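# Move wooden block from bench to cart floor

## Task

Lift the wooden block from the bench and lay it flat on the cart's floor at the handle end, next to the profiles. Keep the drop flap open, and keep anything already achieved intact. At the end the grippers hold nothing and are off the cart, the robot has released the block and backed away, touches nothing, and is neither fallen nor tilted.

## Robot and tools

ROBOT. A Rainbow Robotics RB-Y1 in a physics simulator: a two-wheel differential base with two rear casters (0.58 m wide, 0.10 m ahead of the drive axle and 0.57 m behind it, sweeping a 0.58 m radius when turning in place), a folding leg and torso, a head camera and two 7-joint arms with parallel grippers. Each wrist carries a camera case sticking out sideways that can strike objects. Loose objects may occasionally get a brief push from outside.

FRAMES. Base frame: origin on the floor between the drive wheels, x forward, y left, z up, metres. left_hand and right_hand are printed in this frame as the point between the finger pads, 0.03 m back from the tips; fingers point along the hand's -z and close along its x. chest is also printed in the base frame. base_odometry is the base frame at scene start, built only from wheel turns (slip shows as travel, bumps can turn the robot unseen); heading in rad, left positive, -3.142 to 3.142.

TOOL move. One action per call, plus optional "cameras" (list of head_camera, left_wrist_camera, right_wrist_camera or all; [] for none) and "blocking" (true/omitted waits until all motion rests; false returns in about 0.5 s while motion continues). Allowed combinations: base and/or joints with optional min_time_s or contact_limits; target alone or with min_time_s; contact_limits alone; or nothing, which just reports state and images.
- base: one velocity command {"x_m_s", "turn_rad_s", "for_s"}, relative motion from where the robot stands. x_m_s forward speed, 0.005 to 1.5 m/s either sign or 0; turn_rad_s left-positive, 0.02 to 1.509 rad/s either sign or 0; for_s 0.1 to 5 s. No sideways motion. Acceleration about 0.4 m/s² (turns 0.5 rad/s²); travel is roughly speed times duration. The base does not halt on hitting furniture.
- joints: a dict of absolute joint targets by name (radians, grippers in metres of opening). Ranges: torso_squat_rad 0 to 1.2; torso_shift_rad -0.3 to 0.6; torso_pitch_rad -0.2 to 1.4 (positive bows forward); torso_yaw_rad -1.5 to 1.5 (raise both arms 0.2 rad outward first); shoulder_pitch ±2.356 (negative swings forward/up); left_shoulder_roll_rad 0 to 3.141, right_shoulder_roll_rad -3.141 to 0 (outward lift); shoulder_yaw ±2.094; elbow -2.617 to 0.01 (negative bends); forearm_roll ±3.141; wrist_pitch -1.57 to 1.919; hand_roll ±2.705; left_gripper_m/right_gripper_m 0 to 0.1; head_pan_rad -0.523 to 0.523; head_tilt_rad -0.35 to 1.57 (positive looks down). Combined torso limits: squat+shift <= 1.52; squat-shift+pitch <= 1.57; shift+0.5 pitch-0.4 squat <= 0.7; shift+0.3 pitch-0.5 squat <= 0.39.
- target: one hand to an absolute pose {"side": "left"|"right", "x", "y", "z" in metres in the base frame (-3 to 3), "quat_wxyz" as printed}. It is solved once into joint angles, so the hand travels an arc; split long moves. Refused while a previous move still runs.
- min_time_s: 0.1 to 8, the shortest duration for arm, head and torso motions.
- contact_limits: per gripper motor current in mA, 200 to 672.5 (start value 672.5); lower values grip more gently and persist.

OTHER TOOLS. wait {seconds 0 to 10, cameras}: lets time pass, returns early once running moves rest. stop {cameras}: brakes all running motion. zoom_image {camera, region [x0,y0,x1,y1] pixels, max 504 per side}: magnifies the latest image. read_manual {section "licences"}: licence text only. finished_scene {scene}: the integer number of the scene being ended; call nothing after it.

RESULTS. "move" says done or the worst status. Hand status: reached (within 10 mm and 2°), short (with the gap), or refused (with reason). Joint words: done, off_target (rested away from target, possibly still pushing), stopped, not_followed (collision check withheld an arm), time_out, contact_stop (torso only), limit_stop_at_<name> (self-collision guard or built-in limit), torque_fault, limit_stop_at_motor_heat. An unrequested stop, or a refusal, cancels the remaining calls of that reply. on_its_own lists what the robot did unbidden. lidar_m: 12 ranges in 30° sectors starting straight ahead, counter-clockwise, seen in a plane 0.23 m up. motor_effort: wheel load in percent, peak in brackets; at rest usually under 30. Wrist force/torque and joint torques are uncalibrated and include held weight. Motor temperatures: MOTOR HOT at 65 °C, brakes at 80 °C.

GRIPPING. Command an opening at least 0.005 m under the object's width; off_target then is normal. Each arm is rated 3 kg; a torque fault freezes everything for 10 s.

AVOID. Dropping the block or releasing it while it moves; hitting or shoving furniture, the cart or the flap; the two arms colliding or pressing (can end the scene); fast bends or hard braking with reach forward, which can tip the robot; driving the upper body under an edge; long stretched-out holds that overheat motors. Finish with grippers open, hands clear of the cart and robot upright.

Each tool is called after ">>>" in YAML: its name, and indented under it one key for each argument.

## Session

>>> move:
  joints: {"head_tilt_rad": 0.7, "head_pan_rad": -0.5}
  cameras: ["head_camera"]

>>> move:
  joints: {"head_tilt_rad": 0.7, "head_pan_rad": 0.5}
  cameras: ["head_camera"]

>>> move:
  joints: {"head_tilt_rad": 0.7, "head_pan_rad": 0.0}
  cameras: ["head_camera"]

Scene clock: 1.00 s.
Joint torques (N m): left_arm=[-1.56 -0.75 0.68 -0.48 -0.13 -0.55 -0.13] | right_arm=[-3.64 -0.59 -0.78 -1.42 0.04 -0.56 0]
External joint torques (N m): left_arm=[-0.18 -0.9 0.67 0.08 -0.14 -0.13 -0.12] | right_arm=[-0.04 0.53 -0.73 0.22 -0.02 0.03 -0.02]
Motor temperatures (°C): left_arm=[30 28 31 35 34 32 37] | right_arm=[34 30 31 30 35 36 34]
Wrist force (N): left_arm=[-0.1 1.3 -7.8] | right_arm=[-2.6 0.9 -4.7]
Wrist torque (N m): left_arm=[-0.30 0.15 0.11] | right_arm=[-0.08 -0.10 -0.10]
Wrist force, peak (N): left_arm=[0.1 1.6 -7.9] | right_arm=[-2.9 0.8 -5.4]
move: done
base_odometry: x=+0.000 y=+0.000 heading=+0.000
lidar_m: 0.74 1.04 1.57 4.56 1.51 1.06 1.01 1.09 1.44 3.61 1.10 0.79
base_status: not commanded
joint_positions: torso_squat_rad=+0.350 torso_shift_rad=+0.000 torso_pitch_rad=+0.000 torso_yaw_rad=+0.000 left_shoulder_pitch_rad=+0.037 left_shoulder_roll_rad=+0.004 left_shoulder_yaw_rad=-0.043 left_elbow_rad=-0.196 left_forearm_roll_rad=-0.014 left_wrist_pitch_rad=+0.002 left_hand_roll_rad=+0.027 left_gripper_m=+0.099 right_shoulder_pitch_rad=-0.040 right_shoulder_roll_rad=-0.021 right_shoulder_yaw_rad=-0.018 right_elbow_rad=-0.235 right_forearm_roll_rad=+0.049 right_wrist_pitch_rad=-0.014 right_hand_roll_rad=+0.035 right_gripper_m=+0.099 head_pan_rad=-0.500 head_tilt_rad=+0.700
joint_status: all done
wheel_motors_off: 0
motor_effort: left_wheel=+0(1) right_wheel=+0(2)
chest: x=-0.2280 y=+0.0001 z=+1.2475 quat_wxyz=(+1.000, +0.000, +0.000, +0.000) (m; base frame)
left_hand: x=-0.1598 y=+0.2200 z=+0.5653 quat_wxyz=(+0.997, +0.000, -0.079, -0.009) (m; base frame)
right_hand: x=-0.0823 y=-0.2360 z=+0.5770 quat_wxyz=(+0.989, -0.016, -0.142, +0.041) (m; base frame)
pictures: head_camera
camera_calibration:
head_camera: T_world_to_cam=[[-0.480297, -0.876541, -0.0314578, -0.054214], [-0.513621, 0.310148, -0.800001, 1.10379], [0.710991, -0.368081, -0.599173, 0.958982], [0, 0, 0, 1]] pos_world=[-0.140939, -0.036874, 1.45592]

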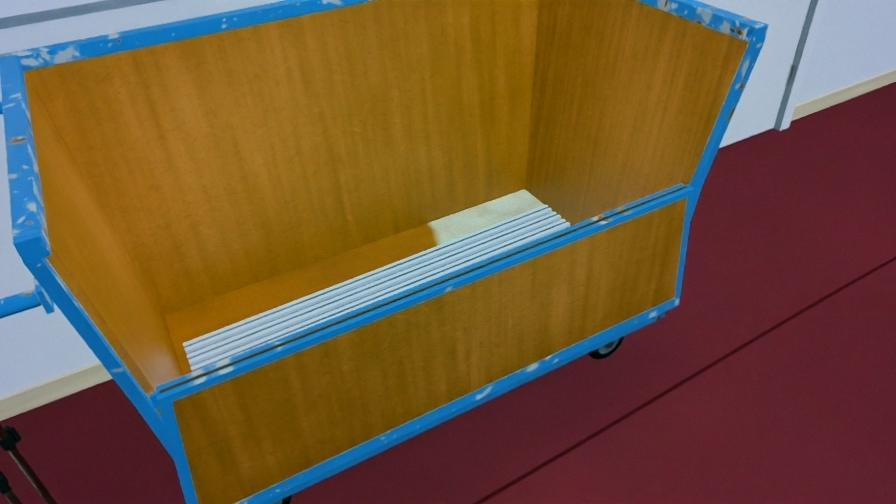

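Scene clock: 2.33 s.
Joint torques (N m): left_arm=[-1.48 -0.68 0.63 -0.47 -0.09 -0.53 0.07] | right_arm=[-3.64 -0.6 -0.55 -1.66 -0.1 -0.51 -0.14]
External joint torques (N m): left_arm=[-0.1 -0.83 0.62 0.09 -0.09 -0.11 0.08] | right_arm=[-0.05 0.52 -0.5 -0.03 -0.16 0.08 -0.15]
Wrist force (N): left_arm=[-0.5 1.0 -7.4] | right_arm=[-2.4 1.8 -4.5]
Wrist torque (N m): left_arm=[-0.22 0.12 0.12] | right_arm=[-0.18 -0.07 -0.11]
Wrist force, peak (N): left_arm=[-0.7 1.3 -8.3] | right_arm=[-2.9 1.1 -5.5]
move: done
base_odometry: x=+0.000 y=+0.000 heading=+0.000
lidar_m: 0.74 1.03 1.57 4.56 1.51 1.08 1.01 1.08 1.44 3.62 1.09 0.78
base_status: not commanded
joint_positions: torso_squat_rad=+0.350 torso_shift_rad=+0.000 torso_pitch_rad=+0.000 torso_yaw_rad=+0.000 left_shoulder_pitch_rad=+0.037 left_shoulder_roll_rad=+0.004 left_shoulder_yaw_rad=-0.043 left_elbow_rad=-0.196 left_forearm_roll_rad=-0.014 left_wrist_pitch_rad=+0.002 left_hand_roll_rad=+0.027 left_gripper_m=+0.099 right_shoulder_pitch_rad=-0.040 right_shoulder_roll_rad=-0.021 right_shoulder_yaw_rad=-0.018 right_elbow_rad=-0.235 right_forearm_roll_rad=+0.049 right_wrist_pitch_rad=-0.014 right_hand_roll_rad=+0.035 right_gripper_m=+0.099 head_pan_rad=+0.500 head_tilt_rad=+0.700
joint_status: all done
wheel_motors_off: 0
motor_effort: left_wheel=+0(1) right_wheel=-1(2)
chest: x=-0.2280 y=+0.0001 z=+1.2475 quat_wxyz=(+1.000, +0.000, +0.000, +0.000) (m; base frame)
left_hand: x=-0.1598 y=+0.2200 z=+0.5653 quat_wxyz=(+0.997, +0.000, -0.079, -0.009) (m; base frame)
right_hand: x=-0.0823 y=-0.2360 z=+0.5770 quat_wxyz=(+0.989, -0.016, -0.142, +0.041) (m; base frame)
pictures: head_camera
camera_calibration:
head_camera: T_world_to_cam=[[0.478026, -0.877781, -0.0314978, 0.143225], [-0.53863, -0.264626, -0.799906, 1.09862], [0.693807, 0.399341, -0.599298, 0.955485], [0, 0, 0, 1]] pos_world=[-0.139639, 0.034878, 1.45592]

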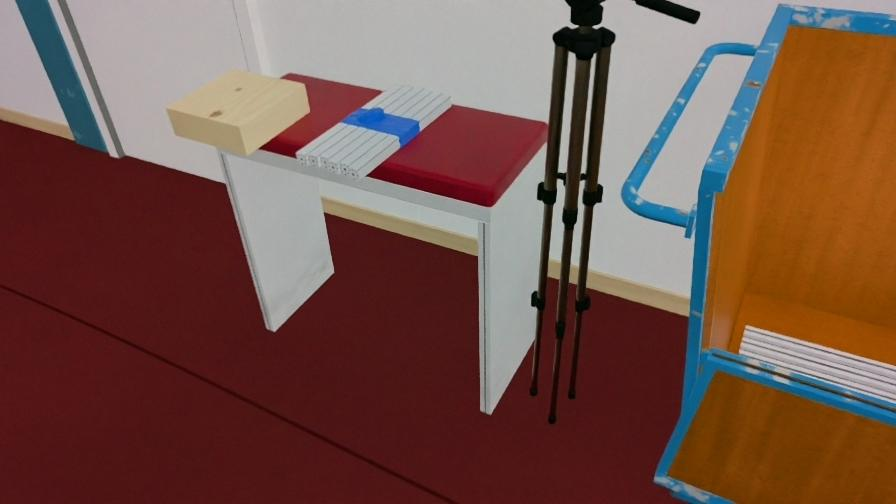

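Scene clock: 3.33 s.
Joint torques (N m): left_arm=[-1.53 -0.75 0.94 -0.51 -0.1 -0.71 -0.07] | right_arm=[-3.47 -0.67 -1.01 -1.39 -0.07 -0.58 -0.02]
External joint torques (N m): left_arm=[-0.15 -0.9 0.93 0.05 -0.11 -0.29 -0.06] | right_arm=[0.13 0.45 -0.97 0.24 -0.13 0.01 -0.03]
Wrist force (N): left_arm=[0.3 1.8 -7.2] | right_arm=[-2.6 1.6 -4.7]
Wrist torque (N m): left_arm=[-0.37 0.20 0.09] | right_arm=[-0.17 -0.11 -0.09]
Wrist force, peak (N): left_arm=[0.3 1.8 -8.1] | right_arm=[-2.5 1.7 -5.1]
move: done
base_odometry: x=+0.000 y=+0.000 heading=+0.000
lidar_m: 0.74 1.03 1.55 4.56 1.52 1.07 1.02 1.07 1.45 3.62 1.09 0.79
base_status: not commanded
joint_positions: torso_squat_rad=+0.350 torso_shift_rad=+0.000 torso_pitch_rad=+0.000 torso_yaw_rad=+0.000 left_shoulder_pitch_rad=+0.037 left_shoulder_roll_rad=+0.004 left_shoulder_yaw_rad=-0.043 left_elbow_rad=-0.196 left_forearm_roll_rad=-0.014 left_wrist_pitch_rad=+0.002 left_hand_roll_rad=+0.027 left_gripper_m=+0.099 right_shoulder_pitch_rad=-0.040 right_shoulder_roll_rad=-0.021 right_shoulder_yaw_rad=-0.018 right_elbow_rad=-0.235 right_forearm_roll_rad=+0.049 right_wrist_pitch_rad=-0.014 right_hand_roll_rad=+0.035 right_gripper_m=+0.099 head_pan_rad=+0.000 head_tilt_rad=+0.700
joint_status: all done
wheel_motors_off: 0
motor_effort: left_wheel=+0(1) right_wheel=+0(2)
chest: x=-0.2280 y=+0.0001 z=+1.2475 quat_wxyz=(+1.000, +0.000, +0.000, +0.000) (m; base frame)
left_hand: x=-0.1598 y=+0.2200 z=+0.5653 quat_wxyz=(+0.997, +0.000, -0.079, -0.009) (m; base frame)
right_hand: x=-0.0823 y=-0.2360 z=+0.5770 quat_wxyz=(+0.989, -0.016, -0.142, +0.041) (m; base frame)
pictures: head_camera
camera_calibration:
head_camera: T_world_to_cam=[[-0.00129999, -0.999504, -0.0314624, 0.0444858], [-0.599497, 0.0259607, -0.799956, 1.08611], [0.800376, 0.0178217, -0.599233, 0.97739], [0, 0, 0, 1]] pos_world=[-0.131105, -0.00115113, 1.45592]

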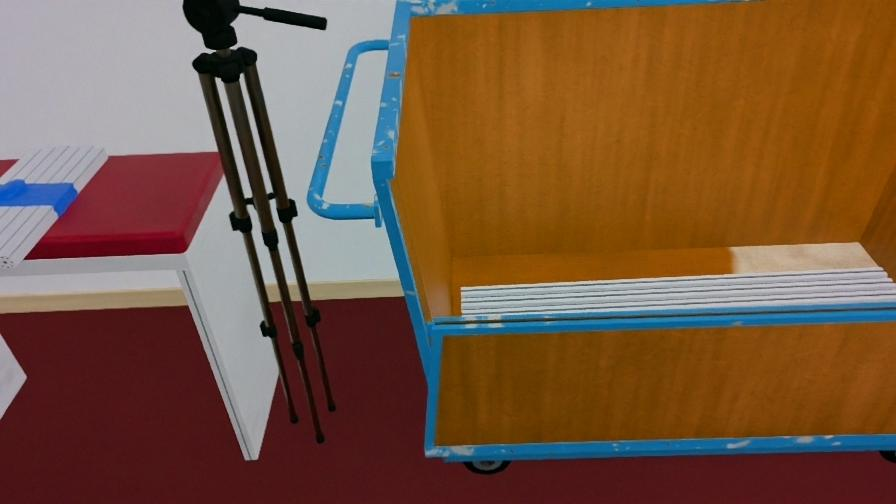

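>>> move:
  base: {"turn_rad_s": 1.0, "for_s": 1.327}
  joints: {"torso_squat_rad": 0.5, "torso_pitch_rad": 0.6, "head_pan_rad": -0.5, "head_tilt_rad": 0.3}
  cameras: []

>>> move:
  base: {"x_m_s": 0.4, "for_s": 3.4}
  joints: {"right_shoulder_pitch_rad": -0.2, "right_shoulder_roll_rad": -0.2, "right_shoulder_yaw_rad": 0.2, "right_elbow_rad": -1.1, "right_forearm_roll_rad": -0.2, "right_wrist_pitch_rad": -0.6, "right_hand_roll_rad": 0.2}
  min_time_s: 2.5
  cameras: ["head_camera"]

>>> move:
  base: {"turn_rad_s": -1.0, "for_s": 1.327}
  joints: {"head_pan_rad": 0.0, "head_tilt_rad": 0.3}
  cameras: ["head_camera"]

Scene clock: 20.80 s.
Joint torques (N m): left_arm=[12.62 -0.73 0.78 5.8 -0.06 0.64 -0.04] | right_arm=[12.27 -0.1 -0.64 4.96 -0.1 0.6 0.04]
External joint torques (N m): left_arm=[-1.71 -1.06 0.74 0.16 -0.05 -0.11 -0.07] | right_arm=[-0.01 0.62 -0.35 0.58 -0.02 0.06 0.05]
Wrist force (N): left_arm=[4.1 1.8 -6.8] | right_arm=[1.0 0.3 -4.9]
Wrist torque (N m): left_arm=[-0.32 0.41 0.08] | right_arm=[0.01 0.08 -0.10]
Wrist force, peak (N): left_arm=[3.8 1.3 -8.1] | right_arm=[-2.7 1.4 -5.3]
move: done
base_odometry: x=+0.000 y=+0.000 heading=+0.888
lidar_m: 1.55 3.57 1.84 1.16 1.02 1.02 1.26 2.41 1.38 0.83 0.74 0.76
base_status: done (sent for 1.33 of 1.33 s)
joint_positions: torso_squat_rad=+0.500 torso_shift_rad=+0.000 torso_pitch_rad=+0.600 torso_yaw_rad=+0.000 left_shoulder_pitch_rad=+0.037 left_shoulder_roll_rad=+0.004 left_shoulder_yaw_rad=-0.043 left_elbow_rad=-0.196 left_forearm_roll_rad=-0.014 left_wrist_pitch_rad=+0.002 left_hand_roll_rad=+0.027 left_gripper_m=+0.099 right_shoulder_pitch_rad=-0.040 right_shoulder_roll_rad=-0.021 right_shoulder_yaw_rad=-0.018 right_elbow_rad=-0.235 right_forearm_roll_rad=+0.049 right_wrist_pitch_rad=-0.014 right_hand_roll_rad=+0.035 right_gripper_m=+0.099 head_pan_rad=-0.500 head_tilt_rad=+0.300
joint_status: all done
wheel_motors_off: 0
motor_effort: left_wheel=+2(32) right_wheel=+20(52)
chest: x=-0.0533 y=+0.0000 z=+1.1502 quat_wxyz=(+0.955, +0.000, +0.296, +0.000) (m; base frame)
left_hand: x=-0.3823 y=+0.2200 z=+0.5487 quat_wxyz=(+0.976, -0.003, +0.219, -0.008) (m; base frame)
right_hand: x=-0.3117 y=-0.2360 z=+0.5146 quat_wxyz=(+0.987, -0.003, +0.156, +0.044) (m; base frame)
pictures: none
No camera images: "cameras" was empty.

Scene clock: 33.53 s.
Joint torques (N m): left_arm=[13.62 -0.55 0.51 6.11 -0.05 0.78 -0.13] | right_arm=[-57.23 -68.74 -59.16 -35.75 -10.12 -9.62 0.52]
External joint torques (N m): left_arm=[-0.7 -0.86 0.47 0.47 -0.04 0.02 -0.15] | right_arm=[-58.03 -67.58 -59.01 -30.2 -10.27 -7.92 0.47]
External joint torques when the fault began: right_arm=[-66.58 -64.88 -59.58 -29.12 -7.18 -7.12 2.37]
Motor temperatures (°C): left_arm=[31 28 31 35 34 32 37] | right_arm=[37 35 34 34 37 38 34]
Wrist force (N): left_arm=[3.9 1.1 -7.0] | right_arm=[-33.3 171.6 114.0]
Wrist torque (N m): left_arm=[-0.23 0.38 0.04] | right_arm=[-19.81 -2.90 -0.87]
Wrist force, peak (N): left_arm=[3.6 2.0 -7.9] | right_arm=[-6.1 199.2 173.0]
move: torque_fault
TORQUE FAULT: right_shoulder_pitch_rad reached its load limit. The robot stopped for 10 seconds, dropped its targets and accepts commands again. Before the stop ended, the hold on right_shoulder_roll_rad was turned back by 3.0 degrees, the way its load pushed it. The stop added 9.1 s to the call.
base_odometry: x=+0.592 y=+0.729 heading=+0.887
lidar_m: 0.64 2.09 2.97 1.83 1.64 1.63 1.97 3.78 0.65 0.35 0.35 0.91
base_status: torque_fault (sent for 2.73 of 3.4 s)
joint_positions: torso_squat_rad=+0.500 torso_shift_rad=-0.001 torso_pitch_rad=+0.600 torso_yaw_rad=+0.001 left_shoulder_pitch_rad=+0.037 left_shoulder_roll_rad=+0.004 left_shoulder_yaw_rad=-0.043 left_elbow_rad=-0.196 left_forearm_roll_rad=-0.014 left_wrist_pitch_rad=+0.002 left_hand_roll_rad=+0.027 left_gripper_m=+0.099 right_shoulder_pitch_rad=-0.177 right_shoulder_roll_rad=-0.120 right_shoulder_yaw_rad=+0.221 right_elbow_rad=-1.059 right_forearm_roll_rad=-0.197 right_wrist_pitch_rad=-0.597 right_hand_roll_rad=+0.200 right_gripper_m=+0.099 head_pan_rad=-0.500 head_tilt_rad=+0.300
joint_status: right_shoulder_pitch_rad torque_fault (moved -0.138 of -0.160); right_shoulder_roll_rad torque_fault (moved -0.100 of -0.179); right_shoulder_yaw_rad torque_fault (moved +0.239 of +0.218); right_elbow_rad torque_fault (moved -0.824 of -0.865); the others done
wheel_motors_off: 0
on_its_own: right_shoulder_roll_rad is held at -0.139, not at your -0.200, since a torque_fault
motor_effort: left_wheel=+37(75) right_wheel=+43(52)
chest: x=-0.0540 y=+0.0008 z=+1.1502 quat_wxyz=(+0.955, +0.000, +0.295, +0.000) (m; base frame)
left_hand: x=-0.3829 y=+0.2205 z=+0.5485 quat_wxyz=(+0.976, -0.003, +0.219, -0.008) (m; base frame)
right_hand: x=+0.2329 y=-0.1614 z=+0.6449 quat_wxyz=(+0.817, +0.037, -0.567, +0.104) (m; base frame)
pictures: head_camera
camera_calibration:
head_camera: T_world_to_cam=[[-0.403524, -0.882743, 0.240695, -0.282622], [-0.711928, 0.137675, -0.688625, 1.00359], [0.574741, -0.449234, -0.684004, 0.792385], [0, 0, 0, 1]] pos_world=[0.145021, -0.0316849, 1.30111]

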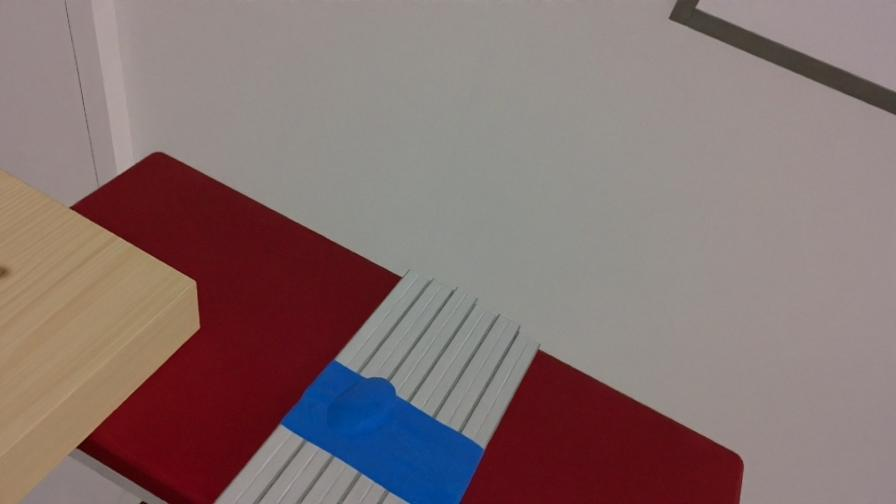

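not run: a stop that you did not command came earlier in this reply.

>>> move:
  base: {"x_m_s": -0.3, "for_s": 2.0}
  cameras: ["head_camera"]

Scene clock: 38.70 s.
Joint torques (N m): left_arm=[12.48 -0.82 0.73 5.68 -0.06 0.84 0] | right_arm=[-0.03 -1.56 -2.23 -6.36 -0.17 -1.84 0.29]
External joint torques (N m): left_arm=[-1.85 -1.15 0.69 0.03 -0.05 0.08 -0.02] | right_arm=[-0.26 -0.7 -1.86 -0.45 -0.45 0 0.25]
Wrist force (N): left_arm=[3.5 0.9 -6.8] | right_arm=[-6.4 2.4 -0.9]
Wrist torque (N m): left_arm=[-0.23 0.29 0.05] | right_arm=[-0.31 -0.30 -0.24]
Wrist force, peak (N): left_arm=[4.0 1.6 -7.8] | right_arm=[-32.0 175.5 116.4]
move: done
base_odometry: x=+0.213 y=+0.264 heading=+0.885
lidar_m: 1.23 2.94 2.27 1.40 1.23 1.23 1.52 2.86 1.05 0.60 0.56 0.75
base_status: done (sent for 2 of 2 s)
joint_positions: torso_squat_rad=+0.500 torso_shift_rad=+0.000 torso_pitch_rad=+0.600 torso_yaw_rad=+0.000 left_shoulder_pitch_rad=+0.037 left_shoulder_roll_rad=+0.004 left_shoulder_yaw_rad=-0.043 left_elbow_rad=-0.196 left_forearm_roll_rad=-0.014 left_wrist_pitch_rad=+0.002 left_hand_roll_rad=+0.027 left_gripper_m=+0.099 right_shoulder_pitch_rad=-0.192 right_shoulder_roll_rad=-0.138 right_shoulder_yaw_rad=+0.206 right_elbow_rad=-1.095 right_forearm_roll_rad=-0.199 right_wrist_pitch_rad=-0.599 right_hand_roll_rad=+0.200 right_gripper_m=+0.099 head_pan_rad=-0.500 head_tilt_rad=+0.300
joint_status: not commanded
wheel_motors_off: 0
on_its_own: right_shoulder_roll_rad is held at -0.139, not at your -0.200, since a torque_fault; right_shoulder_pitch_rad moved -0.015 to your old target -0.200; right_shoulder_yaw_rad moved -0.014 to your old target +0.200; right_elbow_rad moved -0.036 to your old target -1.100
motor_effort: left_wheel=-17(38) right_wheel=+21(40)
chest: x=-0.0534 y=+0.0001 z=+1.1502 quat_wxyz=(+0.955, +0.000, +0.295, +0.000) (m; base frame)
left_hand: x=-0.3823 y=+0.2201 z=+0.5487 quat_wxyz=(+0.976, -0.003, +0.219, -0.008) (m; base frame)
right_hand: x=+0.2535 y=-0.1707 z=+0.6609 quat_wxyz=(+0.802, +0.030, -0.588, +0.106) (m; base frame)
pictures: head_camera
camera_calibration:
head_camera: T_world_to_cam=[[-0.404067, -0.882518, 0.240608, -0.282996], [-0.711798, 0.138145, -0.688665, 1.00425], [0.574521, -0.449531, -0.683994, 0.791714], [0, 0, 0, 1]] pos_world=[0.145621, -0.0325824, 1.30121]

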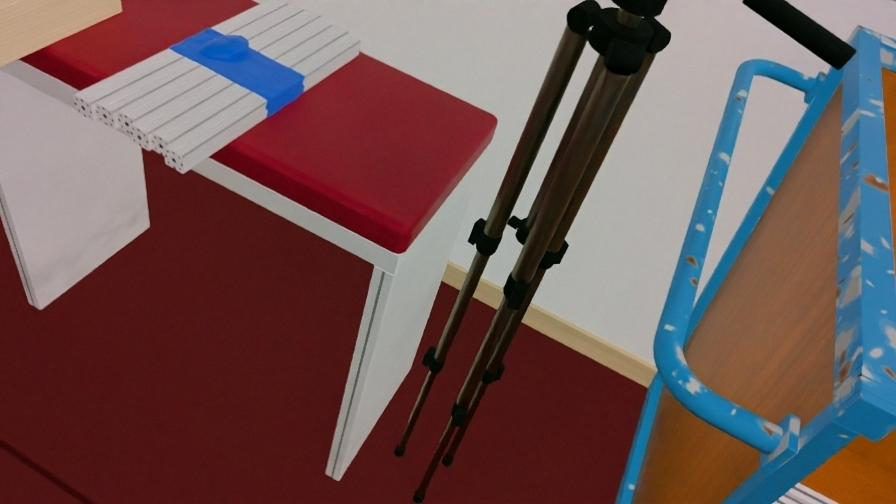

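>>> move:
  base: {"turn_rad_s": 0.5, "for_s": 1.152}
  cameras: []

>>> move:
  base: {"x_m_s": 0.4, "for_s": 2.66}
  joints: {"head_pan_rad": -0.5, "head_tilt_rad": 0.1}
  cameras: ["head_camera"]

Scene clock: 42.90 s.
Joint torques (N m): left_arm=[12.73 -0.53 0.66 5.71 -0.03 0.9 -0.1] | right_arm=[-0.05 -1.67 -1.92 -6.45 -0.11 -1.91 0.3]
External joint torques (N m): left_arm=[-1.6 -0.87 0.62 0.06 -0.02 0.15 -0.12] | right_arm=[-0.29 -0.81 -1.55 -0.53 -0.39 -0.07 0.26]
Wrist force (N): left_arm=[2.7 1.3 -6.6] | right_arm=[-6.1 1.5 -0.6]
Wrist torque (N m): left_arm=[-0.27 0.22 0.04] | right_arm=[-0.17 -0.26 -0.23]
Wrist force, peak (N): left_arm=[3.5 1.3 -8.2] | right_arm=[-6.6 2.7 -0.8]
move: done
base_odometry: x=+0.213 y=+0.264 heading=+1.468
lidar_m: 3.45 2.05 1.35 1.23 1.25 1.57 3.25 0.90 0.60 0.57 0.75 1.24
base_status: done (sent for 1.17 of 1.17 s)
joint_positions: torso_squat_rad=+0.500 torso_shift_rad=+0.000 torso_pitch_rad=+0.600 torso_yaw_rad=+0.000 left_shoulder_pitch_rad=+0.037 left_shoulder_roll_rad=+0.004 left_shoulder_yaw_rad=-0.043 left_elbow_rad=-0.196 left_forearm_roll_rad=-0.014 left_wrist_pitch_rad=+0.002 left_hand_roll_rad=+0.027 left_gripper_m=+0.099 right_shoulder_pitch_rad=-0.192 right_shoulder_roll_rad=-0.138 right_shoulder_yaw_rad=+0.206 right_elbow_rad=-1.095 right_forearm_roll_rad=-0.199 right_wrist_pitch_rad=-0.599 right_hand_roll_rad=+0.200 right_gripper_m=+0.099 head_pan_rad=-0.500 head_tilt_rad=+0.300
joint_status: not commanded
wheel_motors_off: 0
on_its_own: right_shoulder_roll_rad is held at -0.139, not at your -0.200, since a torque_fault
motor_effort: left_wheel=+0(40) right_wheel=+20(46)
chest: x=-0.0533 y=+0.0001 z=+1.1502 quat_wxyz=(+0.955, +0.000, +0.295, +0.000) (m; base frame)
left_hand: x=-0.3823 y=+0.2200 z=+0.5487 quat_wxyz=(+0.976, -0.003, +0.219, -0.008) (m; base frame)
right_hand: x=+0.2535 y=-0.1708 z=+0.6609 quat_wxyz=(+0.802, +0.030, -0.588, +0.106) (m; base frame)
pictures: none
No camera images: "cameras" was empty.

Scene clock: 46.93 s.
Joint torques (N m): left_arm=[13.69 -0.68 0.84 5.6 -0.13 0.75 0.11] | right_arm=[0.65 -1.69 -1.87 -6.21 -0.1 -1.95 0.31]
External joint torques (N m): left_arm=[-0.64 -1.01 0.8 -0.05 -0.12 0 0.09] | right_arm=[0.41 -0.83 -1.5 -0.3 -0.37 -0.12 0.26]
Wrist force (N): left_arm=[3.6 1.1 -7.5] | right_arm=[-6.2 2.2 -0.7]
Wrist torque (N m): left_arm=[-0.24 0.34 0.10] | right_arm=[-0.24 -0.28 -0.23]
Wrist force, peak (N): left_arm=[3.7 1.8 -8.1] | right_arm=[-6.4 2.7 -1.3]
move: done
base_odometry: x=+0.322 y=+1.325 heading=+1.469
lidar_m: 3.09 2.30 1.51 1.38 1.40 1.76 3.66 0.96 0.97 0.57 1.19 1.47
base_status: done (sent for 2.67 of 2.67 s)
joint_positions: torso_squat_rad=+0.500 torso_shift_rad=+0.000 torso_pitch_rad=+0.600 torso_yaw_rad=+0.000 left_shoulder_pitch_rad=+0.037 left_shoulder_roll_rad=+0.004 left_shoulder_yaw_rad=-0.043 left_elbow_rad=-0.196 left_forearm_roll_rad=-0.014 left_wrist_pitch_rad=+0.002 left_hand_roll_rad=+0.027 left_gripper_m=+0.099 right_shoulder_pitch_rad=-0.192 right_shoulder_roll_rad=-0.138 right_shoulder_yaw_rad=+0.206 right_elbow_rad=-1.095 right_forearm_roll_rad=-0.199 right_wrist_pitch_rad=-0.599 right_hand_roll_rad=+0.200 right_gripper_m=+0.099 head_pan_rad=-0.500 head_tilt_rad=+0.100
joint_status: all done
wheel_motors_off: 0
on_its_own: right_shoulder_roll_rad is held at -0.139, not at your -0.200, since a torque_fault
motor_effort: left_wheel=+14(40) right_wheel=-14(49)
chest: x=-0.0532 y=+0.0001 z=+1.1502 quat_wxyz=(+0.955, +0.000, +0.296, +0.000) (m; base frame)
left_hand: x=-0.3822 y=+0.2200 z=+0.5486 quat_wxyz=(+0.976, -0.003, +0.219, -0.008) (m; base frame)
right_hand: x=+0.2536 y=-0.1707 z=+0.6609 quat_wxyz=(+0.802, +0.030, -0.588, +0.106) (m; base frame)
pictures: head_camera
camera_calibration:
head_camera: T_world_to_cam=[[-0.398427, -0.885181, 0.240231, -0.282852], [-0.584924, 0.0434728, -0.809922, 1.15242], [0.706484, -0.463212, -0.535084, 0.587298], [0, 0, 0, 1]] pos_world=[0.146467, -0.0284306, 1.31558]

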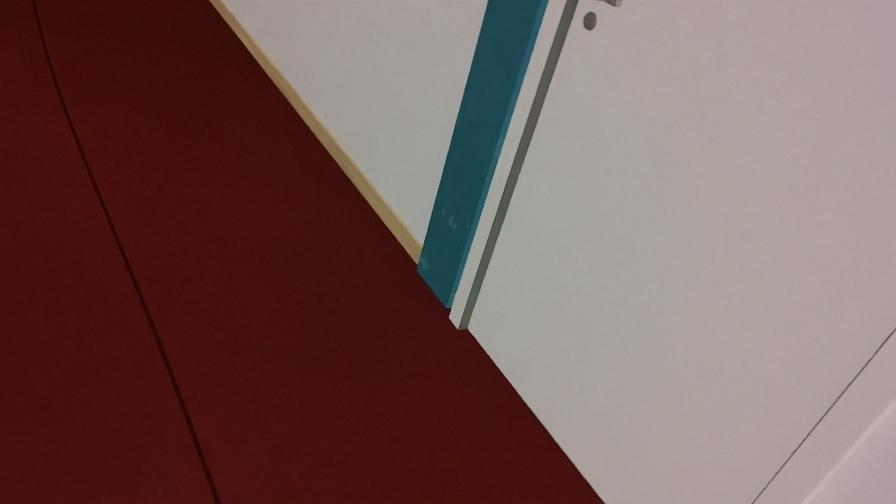

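>>> move:
  base: {"turn_rad_s": -0.7, "for_s": 2.098}
  joints: {"head_pan_rad": 0.0, "head_tilt_rad": 0.3}
  cameras: ["head_camera"]

Scene clock: 52.37 s.
Joint torques (N m): left_arm=[13.16 -0.74 0.59 5.54 -0.05 0.7 -0.06] | right_arm=[0.62 -1.44 -2.09 -6.15 -0.11 -1.92 0.28]
External joint torques (N m): left_arm=[-1.17 -1.06 0.55 -0.11 -0.04 -0.05 -0.08] | right_arm=[0.38 -0.58 -1.72 -0.24 -0.39 -0.08 0.23]
Wrist force (N): left_arm=[3.5 1.5 -7.0] | right_arm=[-6.3 2.5 -1.0]
Wrist torque (N m): left_arm=[-0.27 0.34 0.10] | right_arm=[-0.31 -0.33 -0.24]
Wrist force, peak (N): left_arm=[4.0 1.6 -8.0] | right_arm=[-6.3 2.7 -1.1]
move: done
base_odometry: x=+0.321 y=+1.325 heading=+0.000
lidar_m: 0.56 1.18 1.59 3.99 2.06 1.46 1.38 1.44 1.91 1.83 0.94 1.02
base_status: done (sent for 2.1 of 2.1 s)
joint_positions: torso_squat_rad=+0.500 torso_shift_rad=+0.000 torso_pitch_rad=+0.600 torso_yaw_rad=+0.000 left_shoulder_pitch_rad=+0.037 left_shoulder_roll_rad=+0.004 left_shoulder_yaw_rad=-0.043 left_elbow_rad=-0.196 left_forearm_roll_rad=-0.014 left_wrist_pitch_rad=+0.002 left_hand_roll_rad=+0.027 left_gripper_m=+0.099 right_shoulder_pitch_rad=-0.192 right_shoulder_roll_rad=-0.138 right_shoulder_yaw_rad=+0.206 right_elbow_rad=-1.095 right_forearm_roll_rad=-0.199 right_wrist_pitch_rad=-0.599 right_hand_roll_rad=+0.200 right_gripper_m=+0.099 head_pan_rad=+0.000 head_tilt_rad=+0.300
joint_status: all done
wheel_motors_off: 0
on_its_own: right_shoulder_roll_rad is held at -0.139, not at your -0.200, since a torque_fault
motor_effort: left_wheel=+19(37) right_wheel=-1(43)
chest: x=-0.0532 y=+0.0001 z=+1.1502 quat_wxyz=(+0.955, +0.000, +0.296, +0.000) (m; base frame)
left_hand: x=-0.3822 y=+0.2200 z=+0.5486 quat_wxyz=(+0.976, -0.003, +0.219, -0.008) (m; base frame)
right_hand: x=+0.2536 y=-0.1708 z=+0.6609 quat_wxyz=(+0.802, +0.030, -0.588, +0.106) (m; base frame)
pictures: head_camera
camera_calibration:
head_camera: T_world_to_cam=[[-0.00752782, -0.999504, -0.0305758, 0.0395327], [-0.74653, 0.0259608, -0.664845, 0.975943], [0.665309, 0.0178209, -0.746355, 0.86572], [0, 0, 0, 1]] pos_world=[0.152896, -0.00125113, 1.29619]

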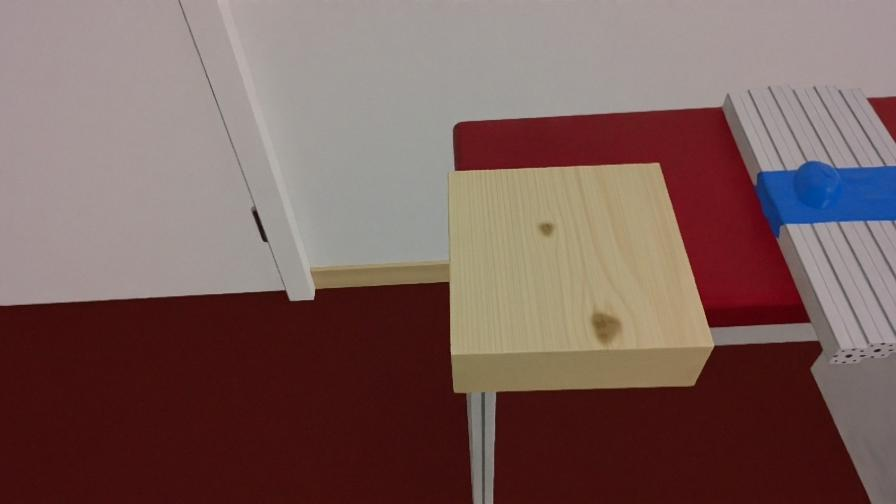

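>>> move:
  target: {"side": "right", "x": 0.352, "y": -0.087, "z": 0.763, "quat_wxyz": [0.7071, 0, -0.7071, 0]}
  min_time_s: 1.2
  cameras: ["head_camera", "right_wrist_camera"]

Scene clock: 59.33 s.
Joint torques (N m): left_arm=[13.28 -0.71 0.77 5.72 -0.15 0.69 -0.01] | right_arm=[-5.9 5.21 1.39 -7.16 0.8 -1.75 0.08]
External joint torques (N m): left_arm=[-1.05 -1.04 0.73 0.07 -0.14 -0.06 -0.04] | right_arm=[-0.57 1.68 0.44 0.23 -0.2 -0.21 0.03]
Wrist force (N): left_arm=[3.9 1.5 -7.0] | right_arm=[-6.7 1.7 1.0]
Wrist torque (N m): left_arm=[-0.30 0.39 0.06] | right_arm=[-0.26 -0.35 -0.26]
Wrist force, peak (N): left_arm=[4.0 1.9 -7.9] | right_arm=[-7.2 1.7 0.9]
move: done
base_odometry: x=+0.321 y=+1.325 heading=+0.000
lidar_m: 0.56 1.19 1.59 3.98 2.07 1.45 1.38 1.43 1.91 1.83 0.95 1.03
base_status: not commanded
joint_positions: torso_squat_rad=+0.500 torso_shift_rad=+0.000 torso_pitch_rad=+0.600 torso_yaw_rad=+0.000 left_shoulder_pitch_rad=+0.037 left_shoulder_roll_rad=+0.004 left_shoulder_yaw_rad=-0.043 left_elbow_rad=-0.196 left_forearm_roll_rad=-0.014 left_wrist_pitch_rad=+0.002 left_hand_roll_rad=+0.027 left_gripper_m=+0.099 right_shoulder_pitch_rad=-0.445 right_shoulder_roll_rad=+0.000 right_shoulder_yaw_rad=+0.366 right_elbow_rad=-1.070 right_forearm_roll_rad=-0.692 right_wrist_pitch_rad=-0.838 right_hand_roll_rad=+0.638 right_gripper_m=+0.099 head_pan_rad=+0.000 head_tilt_rad=+0.300
joint_status: all done
wheel_motors_off: 0
motor_effort: left_wheel=+21(21) right_wheel=-2(2)
chest: x=-0.0532 y=+0.0001 z=+1.1502 quat_wxyz=(+0.955, +0.000, +0.296, +0.000) (m; base frame)
left_hand: x=-0.3822 y=+0.2200 z=+0.5486 quat_wxyz=(+0.976, -0.003, +0.219, -0.008) (m; base frame)
right_hand: x=+0.3518 y=-0.0874 z=+0.7626 quat_wxyz=(+0.708, +0.002, -0.707, +0.002) (m; base frame)
right_hand_status: reached (checked arc, planned for 1.2 s): 1 mm and 0.3 deg off.
pictures: head_camera, right_wrist_camera
camera_calibration:
head_camera: T_world_to_cam=[[-0.00752782, -0.999504, -0.0305758, 0.0395327], [-0.74653, 0.0259608, -0.664845, 0.975943], [0.665309, 0.0178209, -0.746355, 0.86572], [0, 0, 0, 1]] pos_world=[0.152896, -0.00125113, 1.29619]
right_wrist_camera: T_world_to_cam=[[0.0251462, -0.0292872, -0.999255, 0.749425], [-0.510785, 0.858867, -0.0380265, 0.310874], [0.85934, 0.511361, 0.00663779, -0.190529], [0, 0, 0, 1]] pos_world=[0.303674, -0.147622, 0.761953]

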